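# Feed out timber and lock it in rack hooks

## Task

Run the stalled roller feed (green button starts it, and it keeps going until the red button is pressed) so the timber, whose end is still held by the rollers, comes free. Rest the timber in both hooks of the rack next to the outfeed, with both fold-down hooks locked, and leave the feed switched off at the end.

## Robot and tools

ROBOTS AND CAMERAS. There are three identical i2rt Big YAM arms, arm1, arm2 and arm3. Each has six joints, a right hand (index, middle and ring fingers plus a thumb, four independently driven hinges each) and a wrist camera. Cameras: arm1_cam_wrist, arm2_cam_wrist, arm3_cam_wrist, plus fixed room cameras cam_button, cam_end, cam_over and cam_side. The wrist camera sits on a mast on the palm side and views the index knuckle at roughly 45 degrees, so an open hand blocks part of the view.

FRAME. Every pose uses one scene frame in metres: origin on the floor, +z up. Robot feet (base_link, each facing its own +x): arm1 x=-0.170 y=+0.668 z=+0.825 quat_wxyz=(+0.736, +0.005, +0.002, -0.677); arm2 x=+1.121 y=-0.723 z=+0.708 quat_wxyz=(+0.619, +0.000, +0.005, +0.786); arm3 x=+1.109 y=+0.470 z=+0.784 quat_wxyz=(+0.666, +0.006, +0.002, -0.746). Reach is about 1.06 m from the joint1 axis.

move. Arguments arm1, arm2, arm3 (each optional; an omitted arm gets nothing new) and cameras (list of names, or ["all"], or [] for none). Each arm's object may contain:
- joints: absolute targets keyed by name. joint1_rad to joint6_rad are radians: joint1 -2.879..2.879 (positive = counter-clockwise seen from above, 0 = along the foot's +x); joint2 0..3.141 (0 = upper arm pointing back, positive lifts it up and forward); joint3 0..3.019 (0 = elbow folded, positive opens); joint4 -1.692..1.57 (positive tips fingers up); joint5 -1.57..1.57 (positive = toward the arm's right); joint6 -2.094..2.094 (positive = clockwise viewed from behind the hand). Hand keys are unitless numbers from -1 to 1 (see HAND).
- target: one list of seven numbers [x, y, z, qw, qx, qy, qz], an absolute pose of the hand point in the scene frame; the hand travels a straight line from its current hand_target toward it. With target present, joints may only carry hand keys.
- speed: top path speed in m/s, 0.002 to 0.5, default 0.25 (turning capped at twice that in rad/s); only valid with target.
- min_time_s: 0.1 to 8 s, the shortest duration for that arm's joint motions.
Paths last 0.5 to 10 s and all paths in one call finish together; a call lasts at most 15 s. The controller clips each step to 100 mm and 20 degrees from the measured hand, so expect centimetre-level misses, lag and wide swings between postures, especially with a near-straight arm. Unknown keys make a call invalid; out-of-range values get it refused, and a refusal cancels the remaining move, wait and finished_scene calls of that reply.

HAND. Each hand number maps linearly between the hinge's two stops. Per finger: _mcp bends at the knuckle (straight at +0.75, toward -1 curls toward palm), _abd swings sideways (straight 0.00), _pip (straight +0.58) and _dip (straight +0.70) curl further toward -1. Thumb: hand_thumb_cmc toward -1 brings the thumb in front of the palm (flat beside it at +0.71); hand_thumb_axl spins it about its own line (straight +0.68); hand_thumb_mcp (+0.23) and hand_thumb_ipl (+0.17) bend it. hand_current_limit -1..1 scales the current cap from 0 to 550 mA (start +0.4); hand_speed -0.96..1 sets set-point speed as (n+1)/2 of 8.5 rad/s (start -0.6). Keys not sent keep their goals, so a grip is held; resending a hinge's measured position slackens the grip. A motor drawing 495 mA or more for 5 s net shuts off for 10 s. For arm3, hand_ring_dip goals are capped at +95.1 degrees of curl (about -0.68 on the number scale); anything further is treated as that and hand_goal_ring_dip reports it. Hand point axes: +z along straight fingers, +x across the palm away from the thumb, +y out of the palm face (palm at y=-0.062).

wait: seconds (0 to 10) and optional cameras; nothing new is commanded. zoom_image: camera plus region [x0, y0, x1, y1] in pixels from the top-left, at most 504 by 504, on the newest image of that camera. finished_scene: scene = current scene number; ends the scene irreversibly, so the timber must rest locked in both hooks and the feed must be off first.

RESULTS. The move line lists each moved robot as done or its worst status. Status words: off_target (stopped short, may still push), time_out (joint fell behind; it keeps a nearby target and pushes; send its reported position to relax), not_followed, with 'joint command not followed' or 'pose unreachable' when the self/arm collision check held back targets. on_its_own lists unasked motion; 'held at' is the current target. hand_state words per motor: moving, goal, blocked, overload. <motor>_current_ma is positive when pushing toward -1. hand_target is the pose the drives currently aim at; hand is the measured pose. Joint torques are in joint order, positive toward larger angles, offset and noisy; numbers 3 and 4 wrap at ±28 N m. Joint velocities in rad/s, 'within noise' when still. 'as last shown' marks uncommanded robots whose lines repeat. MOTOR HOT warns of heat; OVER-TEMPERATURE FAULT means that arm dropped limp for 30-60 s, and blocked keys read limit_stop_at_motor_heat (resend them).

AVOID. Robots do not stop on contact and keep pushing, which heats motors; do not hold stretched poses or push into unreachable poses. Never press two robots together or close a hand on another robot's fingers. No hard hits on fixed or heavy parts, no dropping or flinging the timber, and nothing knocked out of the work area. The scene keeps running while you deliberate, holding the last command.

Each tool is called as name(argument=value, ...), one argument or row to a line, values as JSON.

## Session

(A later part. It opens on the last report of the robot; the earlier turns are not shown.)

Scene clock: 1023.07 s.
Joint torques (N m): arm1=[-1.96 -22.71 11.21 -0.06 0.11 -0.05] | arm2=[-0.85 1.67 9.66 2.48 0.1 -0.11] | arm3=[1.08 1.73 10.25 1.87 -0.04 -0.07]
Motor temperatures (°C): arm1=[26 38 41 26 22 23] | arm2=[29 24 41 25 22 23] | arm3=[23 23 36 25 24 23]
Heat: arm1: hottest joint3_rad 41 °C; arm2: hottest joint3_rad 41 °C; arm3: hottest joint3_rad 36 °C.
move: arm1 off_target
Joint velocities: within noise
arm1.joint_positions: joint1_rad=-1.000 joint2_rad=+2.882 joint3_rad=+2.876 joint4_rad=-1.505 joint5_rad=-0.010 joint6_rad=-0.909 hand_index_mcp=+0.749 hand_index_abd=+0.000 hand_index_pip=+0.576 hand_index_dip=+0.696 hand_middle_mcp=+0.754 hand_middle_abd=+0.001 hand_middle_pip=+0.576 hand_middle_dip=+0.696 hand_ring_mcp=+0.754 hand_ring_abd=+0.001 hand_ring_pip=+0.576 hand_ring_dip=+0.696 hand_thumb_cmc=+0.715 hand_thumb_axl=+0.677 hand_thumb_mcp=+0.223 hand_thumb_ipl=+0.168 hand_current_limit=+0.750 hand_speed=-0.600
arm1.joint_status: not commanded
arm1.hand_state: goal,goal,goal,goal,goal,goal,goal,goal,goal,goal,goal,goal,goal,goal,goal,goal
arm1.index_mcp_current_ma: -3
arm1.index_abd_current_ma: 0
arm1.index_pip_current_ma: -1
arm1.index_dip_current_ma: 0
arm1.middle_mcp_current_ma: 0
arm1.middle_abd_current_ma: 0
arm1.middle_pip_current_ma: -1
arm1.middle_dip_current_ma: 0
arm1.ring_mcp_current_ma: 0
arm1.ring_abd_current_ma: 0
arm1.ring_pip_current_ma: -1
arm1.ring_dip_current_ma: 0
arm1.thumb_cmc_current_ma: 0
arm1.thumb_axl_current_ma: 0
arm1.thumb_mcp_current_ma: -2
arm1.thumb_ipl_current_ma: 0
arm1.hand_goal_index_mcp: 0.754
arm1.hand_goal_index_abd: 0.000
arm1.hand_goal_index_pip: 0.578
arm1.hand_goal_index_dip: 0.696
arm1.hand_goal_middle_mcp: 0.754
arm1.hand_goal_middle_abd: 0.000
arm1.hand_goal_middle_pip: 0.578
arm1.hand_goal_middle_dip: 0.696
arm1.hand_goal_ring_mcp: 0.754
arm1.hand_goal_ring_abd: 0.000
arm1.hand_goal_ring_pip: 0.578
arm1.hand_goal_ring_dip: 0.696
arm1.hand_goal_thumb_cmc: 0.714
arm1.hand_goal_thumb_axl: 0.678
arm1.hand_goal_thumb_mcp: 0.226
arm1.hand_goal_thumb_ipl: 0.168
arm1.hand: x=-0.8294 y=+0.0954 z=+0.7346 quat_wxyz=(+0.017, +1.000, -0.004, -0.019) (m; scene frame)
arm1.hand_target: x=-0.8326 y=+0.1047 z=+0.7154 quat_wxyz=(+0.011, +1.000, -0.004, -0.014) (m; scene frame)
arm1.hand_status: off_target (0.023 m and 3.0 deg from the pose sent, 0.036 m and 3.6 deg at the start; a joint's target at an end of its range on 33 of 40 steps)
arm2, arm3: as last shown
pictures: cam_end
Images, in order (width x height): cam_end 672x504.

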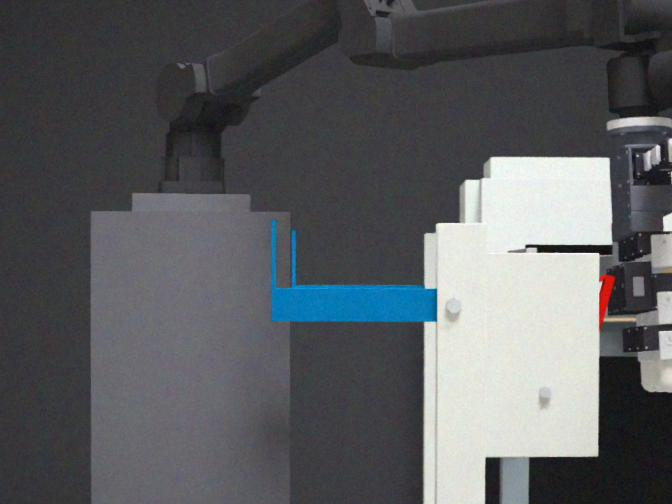

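move(
  arm1={"target": [-0.832, 0.13, 0.712, 0, 1, 0, 0], "speed": 0.08},
  cameras=["cam_end", "arm1_cam_wrist"],
)

zoom_image(
  camera="cam_end",
  region=[560, 180, 672, 400],
)

Scene clock: 1031.13 s.
Joint torques (N m): arm1=[-3.37 -28.04 6.86 0.42 0.16 0.03] | arm2=[-0.62 1.26 9.73 2.39 0.07 -0.11] | arm3=[1.08 1.79 10.33 1.92 -0.04 -0.06]
Motor temperatures (°C): arm1=[26 37 42 26 22 23] | arm2=[29 23 41 25 22 23] | arm3=[23 23 36 25 24 23]
Heat: arm1: hottest joint3_rad 42 °C; arm2: hottest joint3_rad 41 °C; arm3: hottest joint3_rad 36 °C.
move: arm1 off_target
Joint velocities: within noise
arm1.joint_positions: joint1_rad=-1.007 joint2_rad=+2.843 joint3_rad=+2.712 joint4_rad=-1.437 joint5_rad=-0.011 joint6_rad=-0.955 hand_index_mcp=+0.737 hand_index_abd=+0.000 hand_index_pip=+0.576 hand_index_dip=+0.696 hand_middle_mcp=+0.754 hand_middle_abd=+0.001 hand_middle_pip=+0.576 hand_middle_dip=+0.696 hand_ring_mcp=+0.754 hand_ring_abd=+0.001 hand_ring_pip=+0.576 hand_ring_dip=+0.696 hand_thumb_cmc=+0.715 hand_thumb_axl=+0.677 hand_thumb_mcp=+0.223 hand_thumb_ipl=+0.168 hand_current_limit=+0.750 hand_speed=-0.600
arm1.joint_status: not commanded
arm1.hand_state: goal,goal,goal,goal,goal,goal,goal,goal,goal,goal,goal,goal,goal,goal,goal,goal
arm1.index_mcp_current_ma: -21
arm1.index_abd_current_ma: 0
arm1.index_pip_current_ma: -1
arm1.index_dip_current_ma: 0
arm1.middle_mcp_current_ma: 0
arm1.middle_abd_current_ma: 0
arm1.middle_pip_current_ma: -1
arm1.middle_dip_current_ma: 0
arm1.ring_mcp_current_ma: 0
arm1.ring_abd_current_ma: 0
arm1.ring_pip_current_ma: -1
arm1.ring_dip_current_ma: 0
arm1.thumb_cmc_current_ma: 0
arm1.thumb_axl_current_ma: 0
arm1.thumb_mcp_current_ma: -2
arm1.thumb_ipl_current_ma: 0
arm1.hand_goal_index_mcp: 0.754
arm1.hand_goal_index_abd: 0.000
arm1.hand_goal_index_pip: 0.578
arm1.hand_goal_index_dip: 0.696
arm1.hand_goal_middle_mcp: 0.754
arm1.hand_goal_middle_abd: 0.000
arm1.hand_goal_middle_pip: 0.578
arm1.hand_goal_middle_dip: 0.696
arm1.hand_goal_ring_mcp: 0.754
arm1.hand_goal_ring_abd: 0.000
arm1.hand_goal_ring_pip: 0.578
arm1.hand_goal_ring_dip: 0.696
arm1.hand_goal_thumb_cmc: 0.714
arm1.hand_goal_thumb_axl: 0.678
arm1.hand_goal_thumb_mcp: 0.226
arm1.hand_goal_thumb_ipl: 0.168
arm1.hand: x=-0.8138 y=+0.1099 z=+0.6985 quat_wxyz=(+0.001, +1.000, +0.016, +0.004) (m; scene frame)
arm1.hand_target: x=-0.8338 y=+0.1290 z=+0.7131 quat_wxyz=(+0.003, +1.000, +0.000, -0.004) (m; scene frame)
arm1.hand_status: off_target (0.030 m and 1.8 deg from the pose sent, 0.041 m and 3.0 deg at the start)
arm2, arm3: as last shown
pictures: arm1_cam_wrist, cam_end
Images, in order (width x height): arm1_cam_wrist 672x504, cam_end 672x504.

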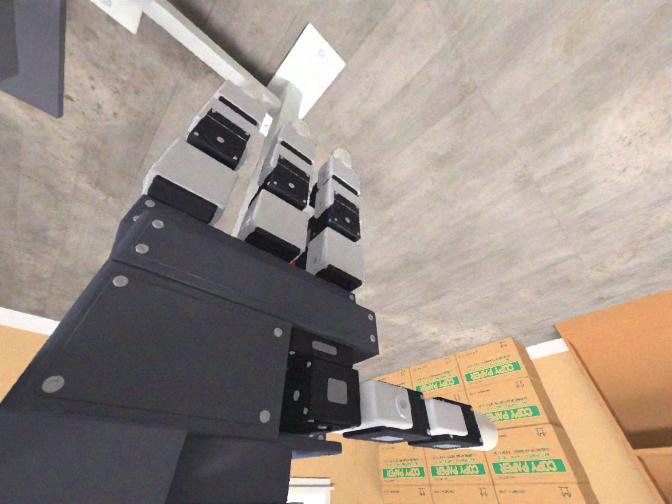

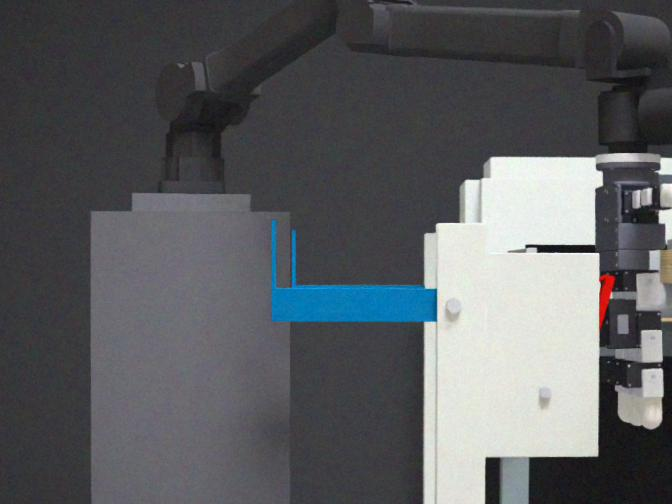

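Scaled by 2.291 from the camera's 672x504 image, which has a finer 960x720 frame.

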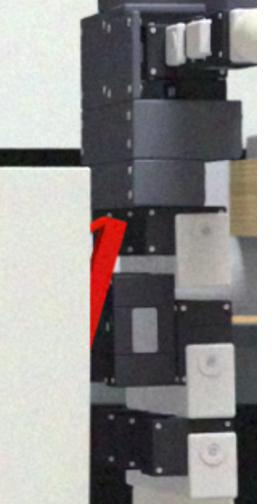

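move(
  arm1={"target": [-0.830, 0.105, 0.728, 0, 1, 0, 0], "speed": 0.08},
  cameras=[],
)

move(
  arm1={"target": [-0.834, 0.145, 0.730, 0, 1, 0, 0], "speed": 0.08},
  cameras=["cam_end", "arm1_cam_wrist"],
)

zoom_image(
  camera="cam_end",
  region=[560, 180, 672, 400],
)

Scene clock: 1043.00 s.
Joint torques (N m): arm1=[-1.49 -22.95 11.23 -0.01 0.14 0.14] | arm2=[-1.03 1.03 9.87 2.11 0.08 -0.15] | arm3=[1.03 1.85 10.32 1.88 -0.04 -0.07]
Motor temperatures (°C): arm1=[26 39 40 26 22 23] | arm2=[29 23 42 25 22 23] | arm3=[23 23 36 25 24 23]
Heat: arm1: hottest joint3_rad 40 °C; arm2: hottest joint3_rad 42 °C; arm3: hottest joint3_rad 36 °C.
move: arm1 off_target
Joint velocities: within noise
arm1.joint_positions: joint1_rad=-1.004 joint2_rad=+2.869 joint3_rad=+2.874 joint4_rad=-1.546 joint5_rad=-0.010 joint6_rad=-0.935 hand_index_mcp=+0.749 hand_index_abd=+0.000 hand_index_pip=+0.576 hand_index_dip=+0.696 hand_middle_mcp=+0.754 hand_middle_abd=+0.001 hand_middle_pip=+0.576 hand_middle_dip=+0.696 hand_ring_mcp=+0.753 hand_ring_abd=+0.001 hand_ring_pip=+0.576 hand_ring_dip=+0.696 hand_thumb_cmc=+0.715 hand_thumb_axl=+0.677 hand_thumb_mcp=+0.223 hand_thumb_ipl=+0.168 hand_current_limit=+0.750 hand_speed=-0.600
arm1.joint_status: not commanded
arm1.hand_state: goal,goal,goal,goal,goal,goal,goal,goal,goal,goal,goal,goal,goal,goal,goal,goal
arm1.index_mcp_current_ma: -3
arm1.index_abd_current_ma: 0
arm1.index_pip_current_ma: -1
arm1.index_dip_current_ma: 0
arm1.middle_mcp_current_ma: 0
arm1.middle_abd_current_ma: 0
arm1.middle_pip_current_ma: -1
arm1.middle_dip_current_ma: 0
arm1.ring_mcp_current_ma: 0
arm1.ring_abd_current_ma: 0
arm1.ring_pip_current_ma: -1
arm1.ring_dip_current_ma: 0
arm1.thumb_cmc_current_ma: 0
arm1.thumb_axl_current_ma: 0
arm1.thumb_mcp_current_ma: -2
arm1.thumb_ipl_current_ma: 0
arm1.hand_goal_index_mcp: 0.754
arm1.hand_goal_index_abd: 0.000
arm1.hand_goal_index_pip: 0.578
arm1.hand_goal_index_dip: 0.696
arm1.hand_goal_middle_mcp: 0.754
arm1.hand_goal_middle_abd: 0.000
arm1.hand_goal_middle_pip: 0.578
arm1.hand_goal_middle_dip: 0.696
arm1.hand_goal_ring_mcp: 0.754
arm1.hand_goal_ring_abd: 0.000
arm1.hand_goal_ring_pip: 0.578
arm1.hand_goal_ring_dip: 0.696
arm1.hand_goal_thumb_cmc: 0.714
arm1.hand_goal_thumb_axl: 0.678
arm1.hand_goal_thumb_mcp: 0.226
arm1.hand_goal_thumb_ipl: 0.168
arm1.hand: x=-0.8229 y=+0.1014 z=+0.7423 quat_wxyz=(+0.008, +1.000, +0.007, -0.008) (m; scene frame)
arm1.hand_target: x=-0.8280 y=+0.1078 z=+0.7275 quat_wxyz=(+0.004, +1.000, -0.003, -0.006) (m; scene frame)
arm1.hand_status: off_target (0.016 m and 1.5 deg from the pose sent, 0.034 m and 1.8 deg at the start; a joint's target at an end of its range on 25 of 56 steps)
arm2, arm3: as last shown
pictures: none
No camera images: "cameras" was empty.

Scene clock: 1044.53 s.
Joint torques (N m): arm1=[-5.42 -27.63 6.09 0.36 0.38 0.12] | arm2=[-0.62 1.49 9.62 2.24 0.1 -0.22] | arm3=[0.97 1.96 10.33 1.91 -0.04 -0.07]
Motor temperatures (°C): arm1=[26 39 40 26 22 23] | arm2=[29 23 42 25 22 23] | arm3=[23 23 36 25 24 23]
Heat: arm1: hottest joint3_rad 40 °C; arm2: hottest joint3_rad 42 °C; arm3: hottest joint3_rad 36 °C.
move: arm1 off_target
Joint velocities: within noise
arm1.joint_positions: joint1_rad=-1.004 joint2_rad=+2.752 joint3_rad=+2.609 joint4_rad=-1.396 joint5_rad=-0.019 joint6_rad=-0.982 hand_index_mcp=+0.722 hand_index_abd=+0.000 hand_index_pip=+0.576 hand_index_dip=+0.696 hand_middle_mcp=+0.754 hand_middle_abd=+0.001 hand_middle_pip=+0.576 hand_middle_dip=+0.696 hand_ring_mcp=+0.753 hand_ring_abd=+0.001 hand_ring_pip=+0.576 hand_ring_dip=+0.696 hand_thumb_cmc=+0.715 hand_thumb_axl=+0.677 hand_thumb_mcp=+0.223 hand_thumb_ipl=+0.168 hand_current_limit=+0.750 hand_speed=-0.600
arm1.joint_status: not commanded
arm1.hand_state: blocked,goal,goal,goal,goal,goal,goal,goal,goal,goal,goal,goal,goal,goal,goal,goal
arm1.index_mcp_current_ma: -53
arm1.index_abd_current_ma: 0
arm1.index_pip_current_ma: -1
arm1.index_dip_current_ma: 0
arm1.middle_mcp_current_ma: 0
arm1.middle_abd_current_ma: 0
arm1.middle_pip_current_ma: -1
arm1.middle_dip_current_ma: 0
arm1.ring_mcp_current_ma: 0
arm1.ring_abd_current_ma: 0
arm1.ring_pip_current_ma: -1
arm1.ring_dip_current_ma: 0
arm1.thumb_cmc_current_ma: 0
arm1.thumb_axl_current_ma: 0
arm1.thumb_mcp_current_ma: -2
arm1.thumb_ipl_current_ma: 0
arm1.hand_goal_index_mcp: 0.754
arm1.hand_goal_index_abd: 0.000
arm1.hand_goal_index_pip: 0.578
arm1.hand_goal_index_dip: 0.696
arm1.hand_goal_middle_mcp: 0.754
arm1.hand_goal_middle_abd: 0.000
arm1.hand_goal_middle_pip: 0.578
arm1.hand_goal_middle_dip: 0.696
arm1.hand_goal_ring_mcp: 0.754
arm1.hand_goal_ring_abd: 0.000
arm1.hand_goal_ring_pip: 0.578
arm1.hand_goal_ring_dip: 0.696
arm1.hand_goal_thumb_cmc: 0.714
arm1.hand_goal_thumb_axl: 0.678
arm1.hand_goal_thumb_mcp: 0.226
arm1.hand_goal_thumb_ipl: 0.168
arm1.hand: x=-0.8096 y=+0.1056 z=+0.7306 quat_wxyz=(+0.012, +0.999, +0.031, -0.006) (m; scene frame)
arm1.hand_target: x=-0.8337 y=+0.1415 z=+0.7308 quat_wxyz=(+0.004, +1.000, +0.002, -0.003) (m; scene frame)
arm1.hand_status: off_target (0.046 m and 3.9 deg from the pose sent, 0.047 m and 1.5 deg at the start)
arm2, arm3: as last shown
pictures: arm1_cam_wrist, cam_end
Images, in order (width x height): arm1_cam_wrist 672x504, cam_end 672x504.

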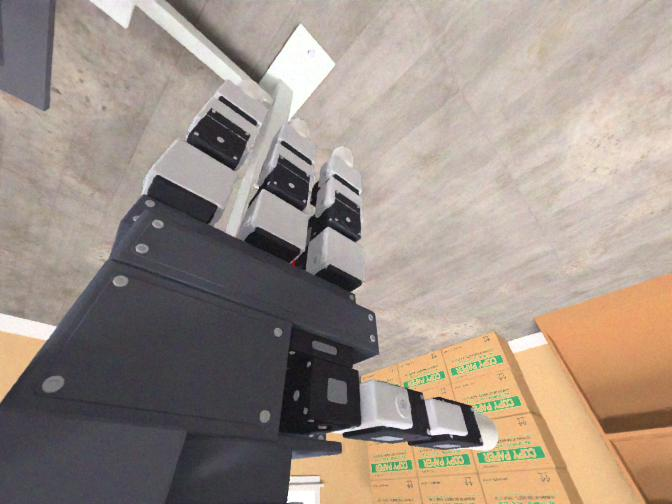

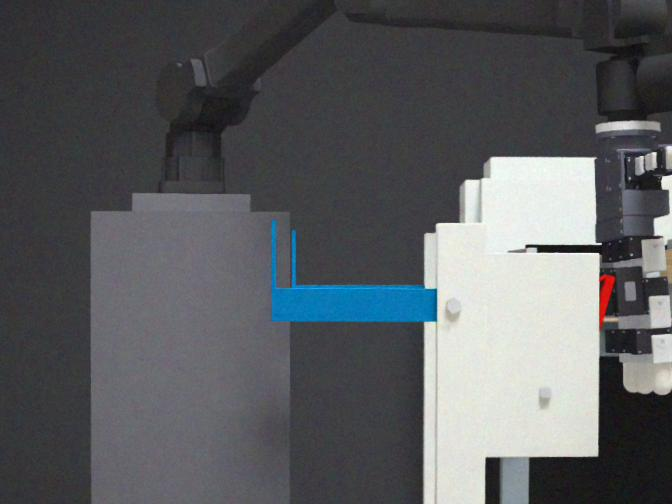

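Scaled by 2.291 from the camera's 672x504 image, which has a finer 960x720 frame.

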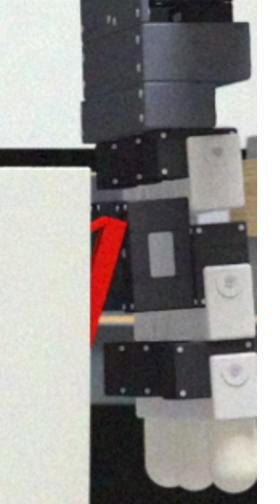

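move(
  arm1={"target": [-0.838, 0.19, 0.730, 0, 1, 0, 0], "speed": 0.08},
  cameras=["cam_end", "arm1_cam_wrist"],
)

zoom_image(
  camera="cam_end",
  region=[560, 180, 672, 400],
)

Scene clock: 1049.10 s.
Joint torques (N m): arm1=[-9.23 -26.46 5.55 -0.09 0.89 0.34] | arm2=[-0.5 1.61 9.87 2.4 0.11 -0.21] | arm3=[1.03 1.79 10.26 1.89 -0.04 -0.07]
Motor temperatures (°C): arm1=[26 39 39 25 22 23] | arm2=[29 23 42 25 22 23] | arm3=[23 23 36 25 24 23]
Heat: arm1: hottest joint2_rad 39 °C; arm2: hottest joint3_rad 42 °C; arm3: hottest joint3_rad 36 °C.
move: arm1 off_target
Joint velocities: within noise
arm1.joint_positions: joint1_rad=-1.005 joint2_rad=+2.625 joint3_rad=+2.377 joint4_rad=-1.271 joint5_rad=-0.031 joint6_rad=-1.056 hand_index_mcp=+0.687 hand_index_abd=+0.000 hand_index_pip=+0.576 hand_index_dip=+0.696 hand_middle_mcp=+0.754 hand_middle_abd=+0.001 hand_middle_pip=+0.576 hand_middle_dip=+0.696 hand_ring_mcp=+0.753 hand_ring_abd=+0.001 hand_ring_pip=+0.576 hand_ring_dip=+0.696 hand_thumb_cmc=+0.715 hand_thumb_axl=+0.677 hand_thumb_mcp=+0.223 hand_thumb_ipl=+0.168 hand_current_limit=+0.750 hand_speed=-0.600
arm1.joint_status: not commanded
arm1.hand_state: blocked,goal,goal,goal,goal,goal,goal,goal,goal,goal,goal,goal,goal,goal,goal,goal
arm1.index_mcp_current_ma: -161
arm1.index_abd_current_ma: 0
arm1.index_pip_current_ma: -1
arm1.index_dip_current_ma: 0
arm1.middle_mcp_current_ma: 0
arm1.middle_abd_current_ma: 0
arm1.middle_pip_current_ma: -1
arm1.middle_dip_current_ma: 0
arm1.ring_mcp_current_ma: 0
arm1.ring_abd_current_ma: 0
arm1.ring_pip_current_ma: -1
arm1.ring_dip_current_ma: 0
arm1.thumb_cmc_current_ma: 0
arm1.thumb_axl_current_ma: 0
arm1.thumb_mcp_current_ma: -2
arm1.thumb_ipl_current_ma: 0
arm1.hand_goal_index_mcp: 0.754
arm1.hand_goal_index_abd: 0.000
arm1.hand_goal_index_pip: 0.578
arm1.hand_goal_index_dip: 0.696
arm1.hand_goal_middle_mcp: 0.754
arm1.hand_goal_middle_abd: 0.000
arm1.hand_goal_middle_pip: 0.578
arm1.hand_goal_middle_dip: 0.696
arm1.hand_goal_ring_mcp: 0.754
arm1.hand_goal_ring_abd: 0.000
arm1.hand_goal_ring_pip: 0.578
arm1.hand_goal_ring_dip: 0.696
arm1.hand_goal_thumb_cmc: 0.714
arm1.hand_goal_thumb_axl: 0.678
arm1.hand_goal_thumb_mcp: 0.226
arm1.hand_goal_thumb_ipl: 0.168
arm1.hand: x=-0.7899 y=+0.1136 z=+0.7410 quat_wxyz=(+0.023, +0.997, +0.067, -0.011) (m; scene frame)
arm1.hand_target: x=-0.8337 y=+0.1873 z=+0.7304 quat_wxyz=(+0.001, +1.000, +0.001, +0.000) (m; scene frame)
arm1.hand_status: off_target (0.091 m and 8.2 deg from the pose sent, 0.089 m and 3.9 deg at the start)
arm2, arm3: as last shown
pictures: arm1_cam_wrist, cam_end
Images, in order (width x height): arm1_cam_wrist 672x504, cam_end 672x504.

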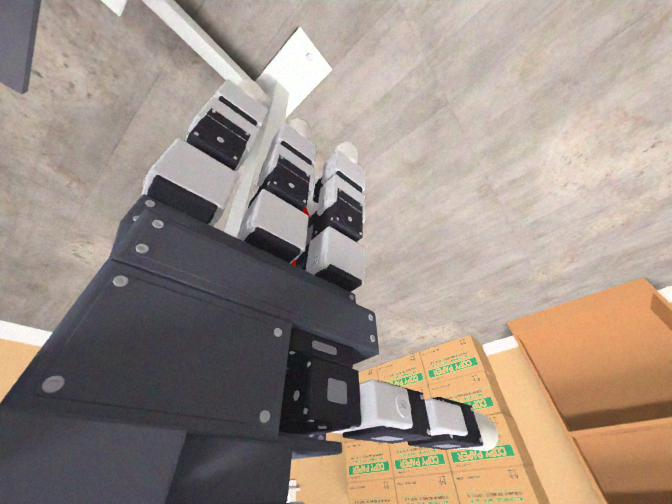

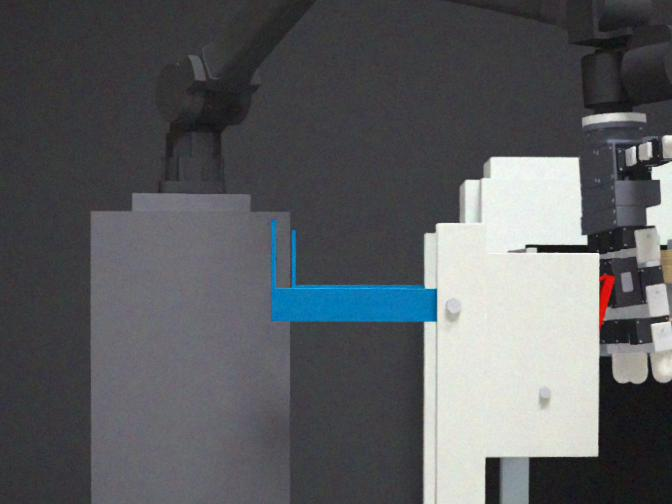

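Scaled by 2.291 from the camera's 672x504 image, which has a finer 960x720 frame.

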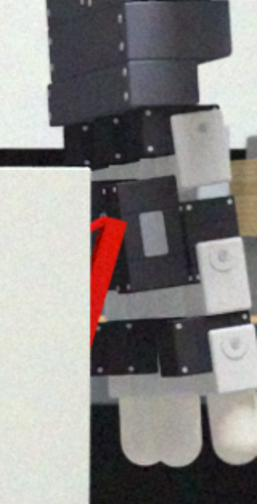

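move(
  arm1={"target": [-0.77, 0.04, 0.85, 0, 1, 0, 0], "speed": 0.15, "joints": {"hand_current_limit": 0.5}},
  cameras=["cam_end"],
)

move(
  arm1={"target": [-0.66, 0.20, 1.0, 0.2983, 0.7208, -0.5783, -0.2397], "speed": 0.3},
  cameras=[],
)

move(
  arm1={"target": [-0.70, 0.53, 0.90, 0.2983, 0.7208, -0.5783, -0.2397], "speed": 0.3, "joints": {"hand_index_mcp": 0.137, "hand_middle_mcp": 0.137, "hand_ring_mcp": 0.137}},
  cameras=["arm1_cam_wrist", "cam_end", "cam_over"],
)

Scene clock: 1133.17 s.
Joint torques (N m): arm1=[-1.49 -23.12 11.18 0.18 0.07 0.19] | arm2=[-0.15 1.73 9.61 2.21 0.08 -0.12] | arm3=[1.14 1.9 10.32 1.94 -0.04 -0.07]
Motor temperatures (°C): arm1=[26 36 34 25 24 24] | arm2=[28 23 42 25 22 23] | arm3=[23 23 36 25 24 23]
Heat: arm1: hottest joint2_rad 36 °C; arm2: hottest joint3_rad 42 °C; arm3: hottest joint3_rad 36 °C.
move: arm1 off_target
Joint velocities: within noise
arm1.joint_positions: joint1_rad=-0.896 joint2_rad=+2.720 joint3_rad=+2.876 joint4_rad=-1.669 joint5_rad=-0.006 joint6_rad=-0.818 hand_index_mcp=+0.750 hand_index_abd=-0.003 hand_index_pip=+0.576 hand_index_dip=+0.696 hand_middle_mcp=+0.753 hand_middle_abd=+0.001 hand_middle_pip=+0.576 hand_middle_dip=+0.696 hand_ring_mcp=+0.753 hand_ring_abd=+0.001 hand_ring_pip=+0.576 hand_ring_dip=+0.696 hand_thumb_cmc=+0.714 hand_thumb_axl=+0.677 hand_thumb_mcp=+0.223 hand_thumb_ipl=+0.168 hand_current_limit=+0.500 hand_speed=-0.600
arm1.joint_status: all done
arm1.hand_state: goal,goal,goal,goal,goal,goal,goal,goal,goal,goal,goal,goal,goal,goal,goal,goal
arm1.index_mcp_current_ma: -2
arm1.index_abd_current_ma: -1
arm1.index_pip_current_ma: -1
arm1.index_dip_current_ma: 0
arm1.middle_mcp_current_ma: 0
arm1.middle_abd_current_ma: 0
arm1.middle_pip_current_ma: -1
arm1.middle_dip_current_ma: 0
arm1.ring_mcp_current_ma: 0
arm1.ring_abd_current_ma: 0
arm1.ring_pip_current_ma: -1
arm1.ring_dip_current_ma: 0
arm1.thumb_cmc_current_ma: 0
arm1.thumb_axl_current_ma: 0
arm1.thumb_mcp_current_ma: -2
arm1.thumb_ipl_current_ma: 0
arm1.hand_goal_index_mcp: 0.754
arm1.hand_goal_index_abd: 0.000
arm1.hand_goal_index_pip: 0.578
arm1.hand_goal_index_dip: 0.696
arm1.hand_goal_middle_mcp: 0.754
arm1.hand_goal_middle_abd: 0.000
arm1.hand_goal_middle_pip: 0.578
arm1.hand_goal_middle_dip: 0.696
arm1.hand_goal_ring_mcp: 0.754
arm1.hand_goal_ring_abd: 0.000
arm1.hand_goal_ring_pip: 0.578
arm1.hand_goal_ring_dip: 0.696
arm1.hand_goal_thumb_cmc: 0.714
arm1.hand_goal_thumb_axl: 0.678
arm1.hand_goal_thumb_mcp: 0.226
arm1.hand_goal_thumb_ipl: 0.168
arm1.hand: x=-0.7637 y=+0.0412 z=+0.8578 quat_wxyz=(+0.018, +1.000, +0.003, -0.017) (m; scene frame)
arm1.hand_target: x=-0.7685 y=+0.0426 z=+0.8479 quat_wxyz=(+0.016, +1.000, -0.006, -0.017) (m; scene frame)
arm1.hand_status: off_target (0.010 m and 2.8 deg from the pose sent, 0.133 m and 8.2 deg at the start; a joint's target at an end of its range on 28 of 78 steps)
arm2, arm3: as last shown
pictures: cam_end
Images, in order (width x height): cam_end 672x504.

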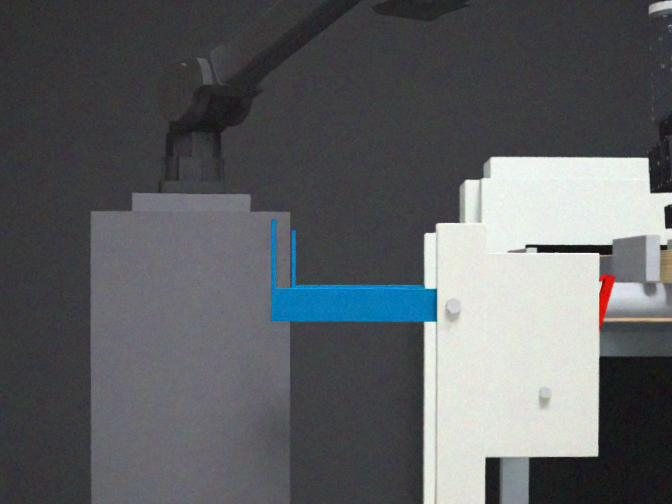

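Scene clock: 1136.70 s.
Joint torques (N m): arm1=[-0.62 -16.32 6.89 2.33 0.84 0.12] | arm2=[-0.97 1.2 9.72 2.19 0.12 -0.16] | arm3=[0.97 1.9 10.29 1.81 -0.05 -0.07]
Motor temperatures (°C): arm1=[26 36 34 25 24 24] | arm2=[28 23 42 25 22 23] | arm3=[23 23 36 25 24 23]
Heat: arm1: hottest joint2_rad 36 °C; arm2: hottest joint3_rad 42 °C; arm3: hottest joint3_rad 36 °C.
move: arm1 off_target
Joint velocities: within noise
arm1.joint_positions: joint1_rad=-0.695 joint2_rad=+1.790 joint3_rad=+1.279 joint4_rad=-0.446 joint5_rad=+0.500 joint6_rad=+0.573 hand_index_mcp=+0.758 hand_index_abd=-0.003 hand_index_pip=+0.577 hand_index_dip=+0.696 hand_middle_mcp=+0.757 hand_middle_abd=+0.001 hand_middle_pip=+0.577 hand_middle_dip=+0.696 hand_ring_mcp=+0.758 hand_ring_abd=+0.001 hand_ring_pip=+0.577 hand_ring_dip=+0.696 hand_thumb_cmc=+0.718 hand_thumb_axl=+0.677 hand_thumb_mcp=+0.223 hand_thumb_ipl=+0.168 hand_current_limit=+0.500 hand_speed=-0.600
arm1.joint_status: not commanded
arm1.hand_state: goal,goal,goal,goal,goal,goal,goal,goal,goal,goal,goal,goal,goal,goal,goal,goal
arm1.index_mcp_current_ma: 2
arm1.index_abd_current_ma: -1
arm1.index_pip_current_ma: 0
arm1.index_dip_current_ma: 0
arm1.middle_mcp_current_ma: 2
arm1.middle_abd_current_ma: 0
arm1.middle_pip_current_ma: 0
arm1.middle_dip_current_ma: 0
arm1.ring_mcp_current_ma: 2
arm1.ring_abd_current_ma: 0
arm1.ring_pip_current_ma: 0
arm1.ring_dip_current_ma: 0
arm1.thumb_cmc_current_ma: 2
arm1.thumb_axl_current_ma: 0
arm1.thumb_mcp_current_ma: -2
arm1.thumb_ipl_current_ma: 0
arm1.hand_goal_index_mcp: 0.754
arm1.hand_goal_index_abd: 0.000
arm1.hand_goal_index_pip: 0.578
arm1.hand_goal_index_dip: 0.696
arm1.hand_goal_middle_mcp: 0.754
arm1.hand_goal_middle_abd: 0.000
arm1.hand_goal_middle_pip: 0.578
arm1.hand_goal_middle_dip: 0.696
arm1.hand_goal_ring_mcp: 0.754
arm1.hand_goal_ring_abd: 0.000
arm1.hand_goal_ring_pip: 0.578
arm1.hand_goal_ring_dip: 0.696
arm1.hand_goal_thumb_cmc: 0.714
arm1.hand_goal_thumb_axl: 0.678
arm1.hand_goal_thumb_mcp: 0.226
arm1.hand_goal_thumb_ipl: 0.168
arm1.hand: x=-0.6680 y=+0.2035 z=+0.9921 quat_wxyz=(+0.284, +0.726, -0.577, -0.243) (m; scene frame)
arm1.hand_target: x=-0.6627 y=+0.2010 z=+0.9999 quat_wxyz=(+0.298, +0.719, -0.579, -0.241) (m; scene frame)
arm1.hand_status: off_target (0.012 m and 1.8 deg from the pose sent, 0.237 m and 86.5 deg at the start; pose on its path clipped on 6 of 106 steps)
arm2.joint_positions: joint1_rad=-0.461 joint2_rad=+0.614 joint3_rad=+1.416 joint4_rad=-1.209 joint5_rad=-0.010 joint6_rad=+1.165 hand_index_mcp=+0.754 hand_index_abd=+0.001 hand_index_pip=+0.577 hand_index_dip=+0.696 hand_middle_mcp=+0.754 hand_middle_abd=+0.001 hand_middle_pip=+0.577 hand_middle_dip=+0.696 hand_ring_mcp=+0.754 hand_ring_abd=+0.001 hand_ring_pip=+0.577 hand_ring_dip=+0.696 hand_thumb_cmc=+0.714 hand_thumb_axl=+0.677 hand_thumb_mcp=+0.226 hand_thumb_ipl=+0.168 hand_current_limit=+0.400 hand_speed=-0.600
arm2.joint_status: not commanded
arm2.hand_state: goal,goal,goal,goal,goal,goal,goal,goal,goal,goal,goal,goal,goal,goal,goal,goal
arm2.index_mcp_current_ma: 1
arm2.index_abd_current_ma: 1
arm2.index_pip_current_ma: 1
arm2.index_dip_current_ma: 0
arm2.middle_mcp_current_ma: 1
arm2.middle_abd_current_ma: 1
arm2.middle_pip_current_ma: 1
arm2.middle_dip_current_ma: 0
arm2.ring_mcp_current_ma: 0
arm2.ring_abd_current_ma: 1
arm2.ring_pip_current_ma: 1
arm2.ring_dip_current_ma: 0
arm2.thumb_cmc_current_ma: 0
arm2.thumb_axl_current_ma: -1
arm2.thumb_mcp_current_ma: 0
arm2.thumb_ipl_current_ma: -1
arm2.hand_goal_index_mcp: 0.754
arm2.hand_goal_index_abd: 0.000
arm2.hand_goal_index_pip: 0.576
arm2.hand_goal_index_dip: 0.696
arm2.hand_goal_middle_mcp: 0.754
arm2.hand_goal_middle_abd: 0.000
arm2.hand_goal_middle_pip: 0.576
arm2.hand_goal_middle_dip: 0.696
arm2.hand_goal_ring_mcp: 0.754
arm2.hand_goal_ring_abd: 0.000
arm2.hand_goal_ring_pip: 0.576
arm2.hand_goal_ring_dip: 0.696
arm2.hand_goal_thumb_cmc: 0.714
arm2.hand_goal_thumb_axl: 0.678
arm2.hand_goal_thumb_mcp: 0.226
arm2.hand_goal_thumb_ipl: 0.168
arm2.hand: x=+1.2643 y=-0.4938 z=+1.2974 quat_wxyz=(-0.252, +0.535, +0.645, +0.484) (m; scene frame)
arm2.hand_target: x=+1.2635 y=-0.4977 z=+1.3095 quat_wxyz=(-0.257, +0.531, +0.639, +0.494) (m; scene frame)
arm2.hand_status: not commanded
arm3.joint_positions: joint1_rad=-0.134 joint2_rad=+0.629 joint3_rad=+1.370 joint4_rad=-1.370 joint5_rad=-0.062 joint6_rad=+1.107 hand_index_mcp=+0.754 hand_index_abd=+0.000 hand_index_pip=+0.577 hand_index_dip=+0.696 hand_middle_mcp=+0.754 hand_middle_abd=+0.000 hand_middle_pip=+0.577 hand_middle_dip=+0.696 hand_ring_mcp=+0.754 hand_ring_abd=+0.000 hand_ring_pip=+0.577 hand_ring_dip=+0.696 hand_thumb_cmc=+0.714 hand_thumb_axl=+0.677 hand_thumb_mcp=+0.226 hand_thumb_ipl=+0.168 hand_current_limit=+0.400 hand_speed=-0.600
arm3.joint_status: not commanded
arm3.hand_state: goal,goal,goal,goal,goal,goal,goal,goal,goal,goal,goal,goal,goal,goal,goal,goal
arm3.index_mcp_current_ma: 0
arm3.index_abd_current_ma: 0
arm3.index_pip_current_ma: 0
arm3.index_dip_current_ma: 0
arm3.middle_mcp_current_ma: 0
arm3.middle_abd_current_ma: 0
arm3.middle_pip_current_ma: 0
arm3.middle_dip_current_ma: 0
arm3.ring_mcp_current_ma: 0
arm3.ring_abd_current_ma: 0
arm3.ring_pip_current_ma: 0
arm3.ring_dip_current_ma: 0
arm3.thumb_cmc_current_ma: 0
arm3.thumb_axl_current_ma: 0
arm3.thumb_mcp_current_ma: 0
arm3.thumb_ipl_current_ma: 0
arm3.hand_goal_index_mcp: 0.754
arm3.hand_goal_index_abd: 0.000
arm3.hand_goal_index_pip: 0.576
arm3.hand_goal_index_dip: 0.696
arm3.hand_goal_middle_mcp: 0.754
arm3.hand_goal_middle_abd: 0.000
arm3.hand_goal_middle_pip: 0.576
arm3.hand_goal_middle_dip: 0.696
arm3.hand_goal_ring_mcp: 0.754
arm3.hand_goal_ring_abd: 0.000
arm3.hand_goal_ring_pip: 0.576
arm3.hand_goal_ring_dip: 0.696
arm3.hand_goal_thumb_cmc: 0.714
arm3.hand_goal_thumb_axl: 0.678
arm3.hand_goal_thumb_mcp: 0.226
arm3.hand_goal_thumb_ipl: 0.168
arm3.hand: x=+0.9699 y=+0.2382 z=+1.3123 quat_wxyz=(+0.395, +0.705, -0.549, +0.214) (m; scene frame)
arm3.hand_target: x=+0.9704 y=+0.2405 z=+1.3241 quat_wxyz=(+0.406, +0.700, -0.545, +0.218) (m; scene frame)
arm3.hand_status: not commanded
pictures: none
No camera images: "cameras" was empty.

Scene clock: 1138.90 s.
Joint torques (N m): arm1=[-2.2 -9.41 5.45 2.88 -0.09 -0.11] | arm2=[-1.26 1.32 9.58 2.25 0.1 -0.16] | arm3=[1.08 1.79 10.3 1.87 -0.04 -0.08]
Motor temperatures (°C): arm1=[26 36 34 25 23 24] | arm2=[28 23 42 25 22 23] | arm3=[23 23 36 25 24 23]
Heat: arm1: hottest joint2_rad 36 °C; arm2: hottest joint3_rad 42 °C; arm3: hottest joint3_rad 36 °C.
move: arm1 off_target
Joint velocities: within noise
arm1.joint_positions: joint1_rad=-1.316 joint2_rad=+1.579 joint3_rad=+0.631 joint4_rad=+0.151 joint5_rad=+0.072 joint6_rad=+0.110 hand_index_mcp=+0.161 hand_index_abd=-0.002 hand_index_pip=+0.578 hand_index_dip=+0.696 hand_middle_mcp=+0.158 hand_middle_abd=+0.001 hand_middle_pip=+0.578 hand_middle_dip=+0.696 hand_ring_mcp=+0.162 hand_ring_abd=+0.001 hand_ring_pip=+0.578 hand_ring_dip=+0.696 hand_thumb_cmc=+0.718 hand_thumb_axl=+0.677 hand_thumb_mcp=+0.223 hand_thumb_ipl=+0.168 hand_current_limit=+0.500 hand_speed=-0.600
arm1.joint_status: hand_index_mcp off_target (ended at +0.161, target +0.137); hand_middle_mcp off_target (ended at +0.158, target +0.137); hand_ring_mcp off_target (ended at +0.162, target +0.137)
arm1.hand_state: blocked,goal,goal,goal,blocked,goal,goal,goal,blocked,goal,goal,goal,goal,goal,goal,goal
arm1.index_mcp_current_ma: 33
arm1.index_abd_current_ma: -1
arm1.index_pip_current_ma: 0
arm1.index_dip_current_ma: 0
arm1.middle_mcp_current_ma: 27
arm1.middle_abd_current_ma: 0
arm1.middle_pip_current_ma: 0
arm1.middle_dip_current_ma: 0
arm1.ring_mcp_current_ma: 35
arm1.ring_abd_current_ma: 0
arm1.ring_pip_current_ma: 0
arm1.ring_dip_current_ma: 0
arm1.thumb_cmc_current_ma: 3
arm1.thumb_axl_current_ma: 0
arm1.thumb_mcp_current_ma: -2
arm1.thumb_ipl_current_ma: 0
arm1.hand_goal_index_mcp: 0.138
arm1.hand_goal_index_abd: 0.000
arm1.hand_goal_index_pip: 0.578
arm1.hand_goal_index_dip: 0.696
arm1.hand_goal_middle_mcp: 0.138
arm1.hand_goal_middle_abd: 0.000
arm1.hand_goal_middle_pip: 0.578
arm1.hand_goal_middle_dip: 0.696
arm1.hand_goal_ring_mcp: 0.138
arm1.hand_goal_ring_abd: 0.000
arm1.hand_goal_ring_pip: 0.578
arm1.hand_goal_ring_dip: 0.696
arm1.hand_goal_thumb_cmc: 0.714
arm1.hand_goal_thumb_axl: 0.678
arm1.hand_goal_thumb_mcp: 0.226
arm1.hand_goal_thumb_ipl: 0.168
arm1.hand: x=-0.7003 y=+0.5286 z=+0.9030 quat_wxyz=(+0.297, +0.718, -0.586, -0.231) (m; scene frame)
arm1.hand_target: x=-0.6999 y=+0.5303 z=+0.9021 quat_wxyz=(+0.301, +0.719, -0.581, -0.235) (m; scene frame)
arm1.hand_status: done (0.003 m and 1.4 deg from the pose sent, 0.341 m and 1.8 deg at the start)
arm2, arm3: as last shown
pictures: arm1_cam_wrist, cam_end, cam_over
Images, in order (width x height): arm1_cam_wrist 672x504, cam_end 672x504, cam_over 672x504.

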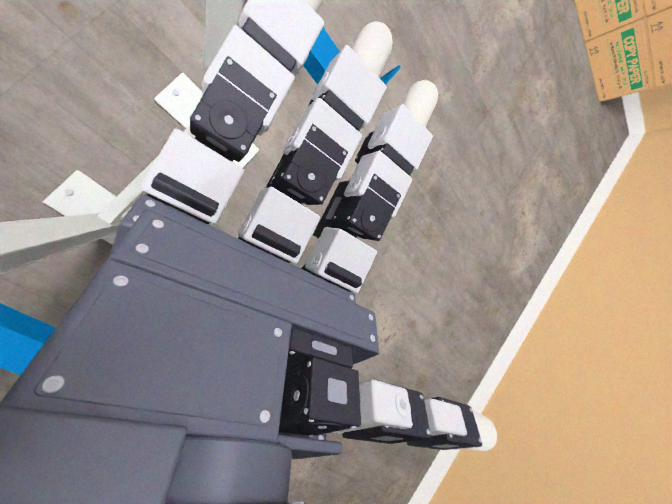

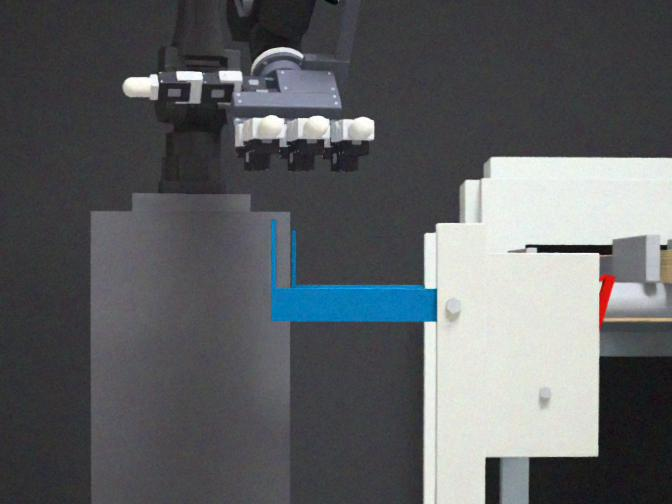

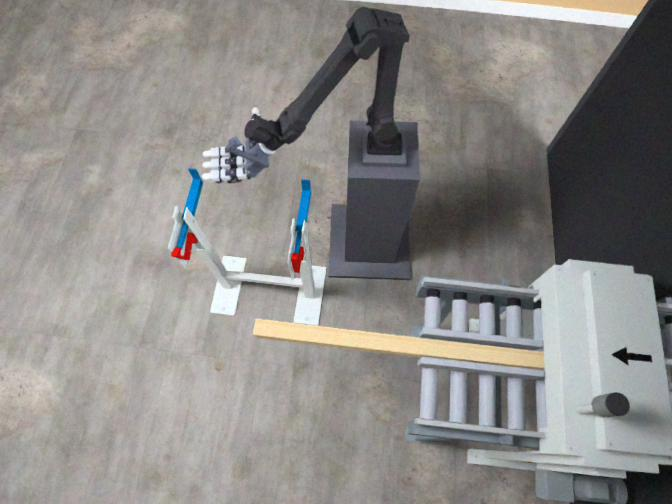

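move(
  arm1={"target": [-0.70, 0.513, 0.665, 0.2983, 0.7208, -0.5783, -0.2397], "speed": 0.2},
  cameras=["arm1_cam_wrist", "cam_end", "cam_over", "cam_side"],
)

Scene clock: 1150.63 s.
Joint torques (N m): arm1=[-0.56 -10.75 2.18 2.95 0.36 0.08] | arm2=[-0.73 0.97 9.8 2.17 0 -0.15] | arm3=[0.97 1.9 10.37 1.84 -0.04 -0.06]
Motor temperatures (°C): arm1=[26 36 34 25 23 24] | arm2=[28 23 42 25 22 23] | arm3=[23 23 36 25 24 23]
Heat: arm1: hottest joint2_rad 36 °C; arm2: hottest joint3_rad 42 °C; arm3: hottest joint3_rad 36 °C.
move: arm1 off_target
Joint velocities: within noise
arm1.joint_positions: joint1_rad=-1.283 joint2_rad=+2.343 joint3_rad=+0.742 joint4_rad=+0.826 joint5_rad=+0.106 joint6_rad=+0.108 hand_index_mcp=+0.160 hand_index_abd=-0.002 hand_index_pip=+0.579 hand_index_dip=+0.696 hand_middle_mcp=+0.157 hand_middle_abd=+0.001 hand_middle_pip=+0.579 hand_middle_dip=+0.696 hand_ring_mcp=+0.160 hand_ring_abd=+0.001 hand_ring_pip=+0.579 hand_ring_dip=+0.696 hand_thumb_cmc=+0.720 hand_thumb_axl=+0.677 hand_thumb_mcp=+0.223 hand_thumb_ipl=+0.168 hand_current_limit=+0.500 hand_speed=-0.600
arm1.joint_status: not commanded
arm1.hand_state: blocked,goal,goal,goal,goal,goal,goal,goal,blocked,goal,goal,goal,goal,goal,goal,goal
arm1.index_mcp_current_ma: 29
arm1.index_abd_current_ma: -1
arm1.index_pip_current_ma: 0
arm1.index_dip_current_ma: 0
arm1.middle_mcp_current_ma: 24
arm1.middle_abd_current_ma: 0
arm1.middle_pip_current_ma: 0
arm1.middle_dip_current_ma: 0
arm1.ring_mcp_current_ma: 31
arm1.ring_abd_current_ma: 0
arm1.ring_pip_current_ma: 0
arm1.ring_dip_current_ma: 0
arm1.thumb_cmc_current_ma: 4
arm1.thumb_axl_current_ma: 0
arm1.thumb_mcp_current_ma: -2
arm1.thumb_ipl_current_ma: 0
arm1.hand_goal_index_mcp: 0.138
arm1.hand_goal_index_abd: 0.000
arm1.hand_goal_index_pip: 0.578
arm1.hand_goal_index_dip: 0.696
arm1.hand_goal_middle_mcp: 0.138
arm1.hand_goal_middle_abd: 0.000
arm1.hand_goal_middle_pip: 0.578
arm1.hand_goal_middle_dip: 0.696
arm1.hand_goal_ring_mcp: 0.138
arm1.hand_goal_ring_abd: 0.000
arm1.hand_goal_ring_pip: 0.578
arm1.hand_goal_ring_dip: 0.696
arm1.hand_goal_thumb_cmc: 0.714
arm1.hand_goal_thumb_axl: 0.678
arm1.hand_goal_thumb_mcp: 0.226
arm1.hand_goal_thumb_ipl: 0.168
arm1.hand: x=-0.7048 y=+0.5149 z=+0.6831 quat_wxyz=(+0.301, +0.720, -0.576, -0.244) (m; scene frame)
arm1.hand_target: x=-0.6978 y=+0.5124 z=+0.6674 quat_wxyz=(+0.299, +0.722, -0.577, -0.240) (m; scene frame)
arm1.hand_status: off_target (0.019 m and 0.7 deg from the pose sent, 0.239 m and 1.4 deg at the start)
arm2, arm3: as last shown
pictures: arm1_cam_wrist, cam_end, cam_over, cam_side
Images, in order (width x height): arm1_cam_wrist 672x504, cam_end 672x504, cam_over 672x504, cam_side 672x504.

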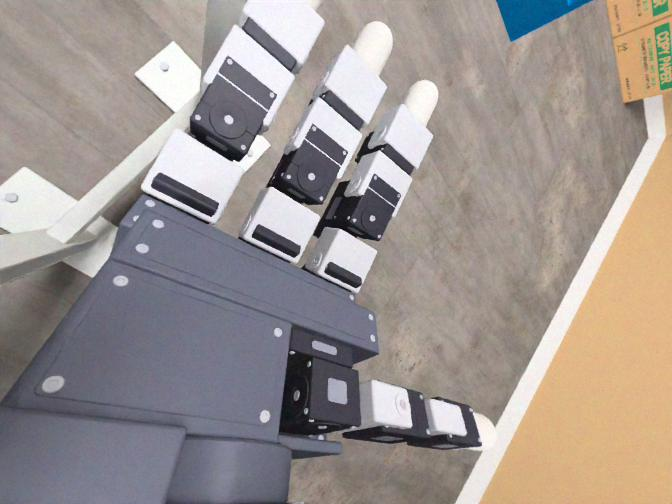

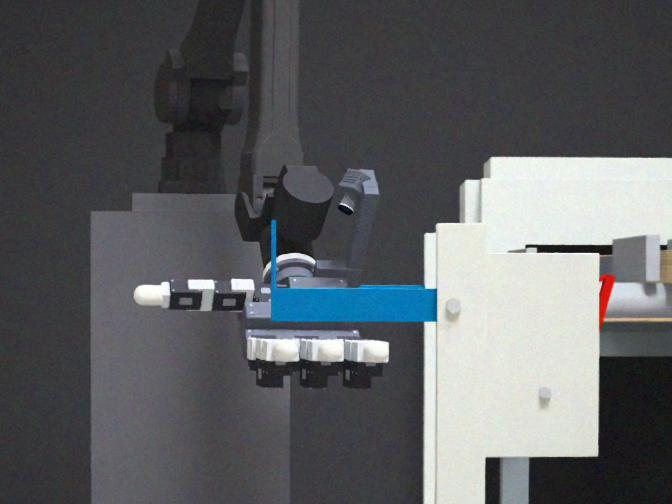

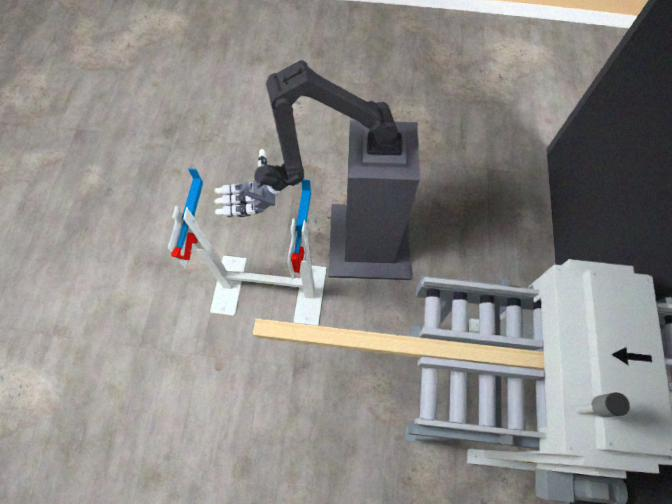

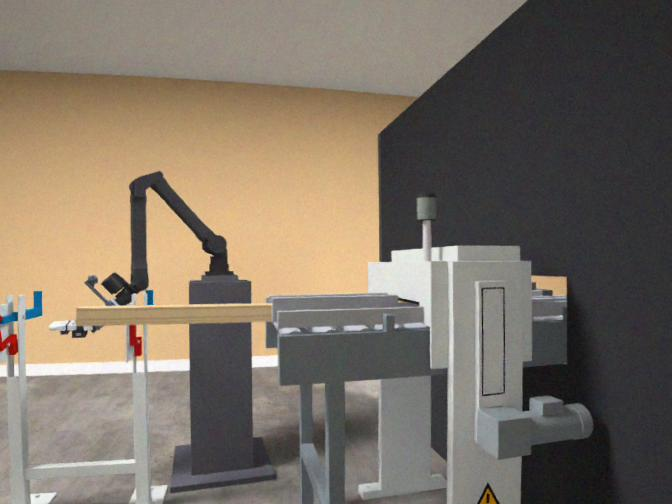

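move(
  arm1={"target": [-0.80, 0.49, 0.663, 0.2983, 0.7208, -0.5783, -0.2397], "speed": 0.1},
  cameras=["arm1_cam_wrist", "cam_end", "cam_over", "cam_side"],
)

Scene clock: 1156.60 s.
Joint torques (N m): arm1=[-2.43 -14.51 4.85 1.36 -0.12 -0.1] | arm2=[-0.38 1.55 9.7 2.39 0.02 -0.18] | arm3=[0.85 1.96 10.35 1.89 -0.05 -0.08]
Motor temperatures (°C): arm1=[26 35 34 25 23 24] | arm2=[28 23 42 25 22 23] | arm3=[23 23 36 25 24 23]
Heat: arm1: hottest joint2_rad 35 °C; arm2: hottest joint3_rad 42 °C; arm3: hottest joint3_rad 36 °C.
move: arm1 off_target
Joint velocities: within noise
arm1.joint_positions: joint1_rad=-1.293 joint2_rad=+2.384 joint3_rad=+1.010 joint4_rad=+0.620 joint5_rad=+0.092 joint6_rad=+0.108 hand_index_mcp=+0.160 hand_index_abd=-0.002 hand_index_pip=+0.579 hand_index_dip=+0.696 hand_middle_mcp=+0.157 hand_middle_abd=+0.001 hand_middle_pip=+0.579 hand_middle_dip=+0.696 hand_ring_mcp=+0.160 hand_ring_abd=+0.001 hand_ring_pip=+0.579 hand_ring_dip=+0.696 hand_thumb_cmc=+0.720 hand_thumb_axl=+0.677 hand_thumb_mcp=+0.223 hand_thumb_ipl=+0.168 hand_current_limit=+0.500 hand_speed=-0.600
arm1.joint_status: not commanded
arm1.hand_state: blocked,goal,goal,goal,goal,goal,goal,goal,blocked,goal,goal,goal,goal,goal,goal,goal
arm1.index_mcp_current_ma: 29
arm1.index_abd_current_ma: -1
arm1.index_pip_current_ma: 0
arm1.index_dip_current_ma: 0
arm1.middle_mcp_current_ma: 24
arm1.middle_abd_current_ma: 0
arm1.middle_pip_current_ma: 0
arm1.middle_dip_current_ma: 0
arm1.ring_mcp_current_ma: 31
arm1.ring_abd_current_ma: 0
arm1.ring_pip_current_ma: 0
arm1.ring_dip_current_ma: 0
arm1.thumb_cmc_current_ma: 4
arm1.thumb_axl_current_ma: 0
arm1.thumb_mcp_current_ma: -2
arm1.thumb_ipl_current_ma: 0
arm1.hand_goal_index_mcp: 0.138
arm1.hand_goal_index_abd: 0.000
arm1.hand_goal_index_pip: 0.578
arm1.hand_goal_index_dip: 0.696
arm1.hand_goal_middle_mcp: 0.138
arm1.hand_goal_middle_abd: 0.000
arm1.hand_goal_middle_pip: 0.578
arm1.hand_goal_middle_dip: 0.696
arm1.hand_goal_ring_mcp: 0.138
arm1.hand_goal_ring_abd: 0.000
arm1.hand_goal_ring_pip: 0.578
arm1.hand_goal_ring_dip: 0.696
arm1.hand_goal_thumb_cmc: 0.714
arm1.hand_goal_thumb_axl: 0.678
arm1.hand_goal_thumb_mcp: 0.226
arm1.hand_goal_thumb_ipl: 0.168
arm1.hand: x=-0.7974 y=+0.4838 z=+0.6811 quat_wxyz=(+0.312, +0.715, -0.575, -0.245) (m; scene frame)
arm1.hand_target: x=-0.7989 y=+0.4898 z=+0.6622 quat_wxyz=(+0.298, +0.720, -0.578, -0.239) (m; scene frame)
arm1.hand_status: off_target (0.019 m and 1.8 deg from the pose sent, 0.100 m and 0.7 deg at the start)
arm2, arm3: as last shown
pictures: arm1_cam_wrist, cam_end, cam_over, cam_side
Images, in order (width x height): arm1_cam_wrist 672x504, cam_end 672x504, cam_over 672x504, cam_side 672x504.

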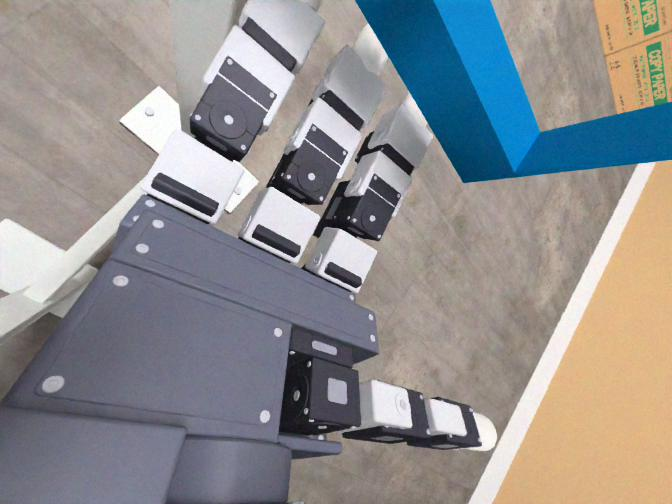

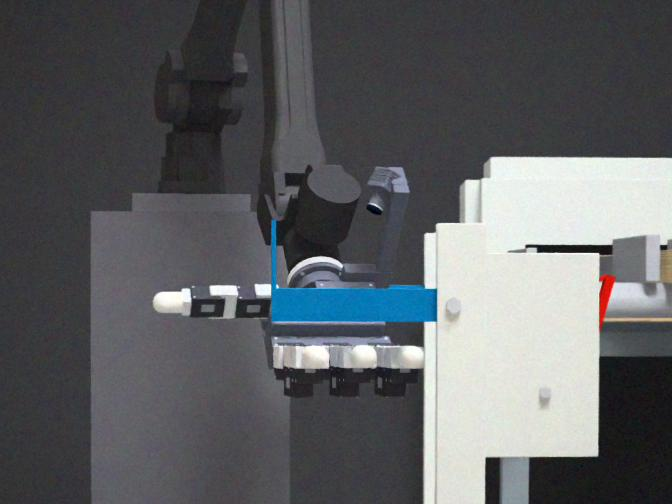

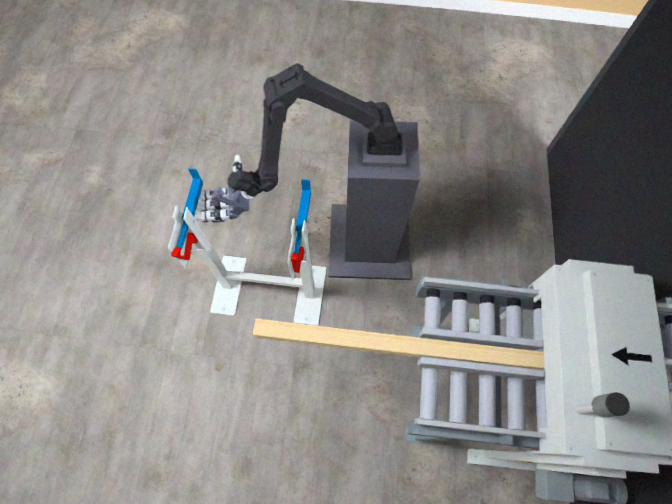

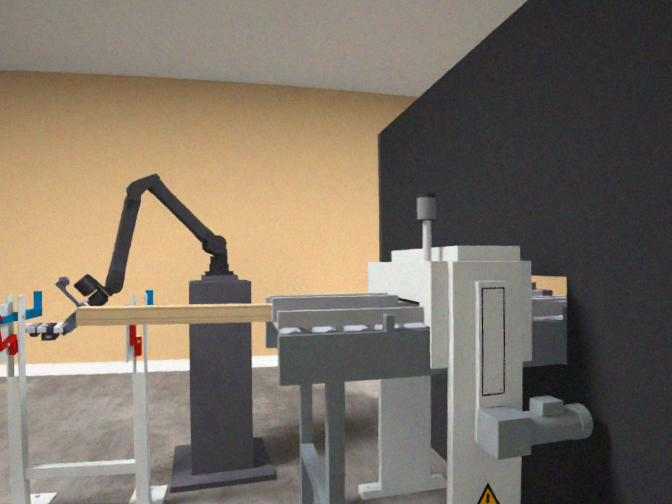

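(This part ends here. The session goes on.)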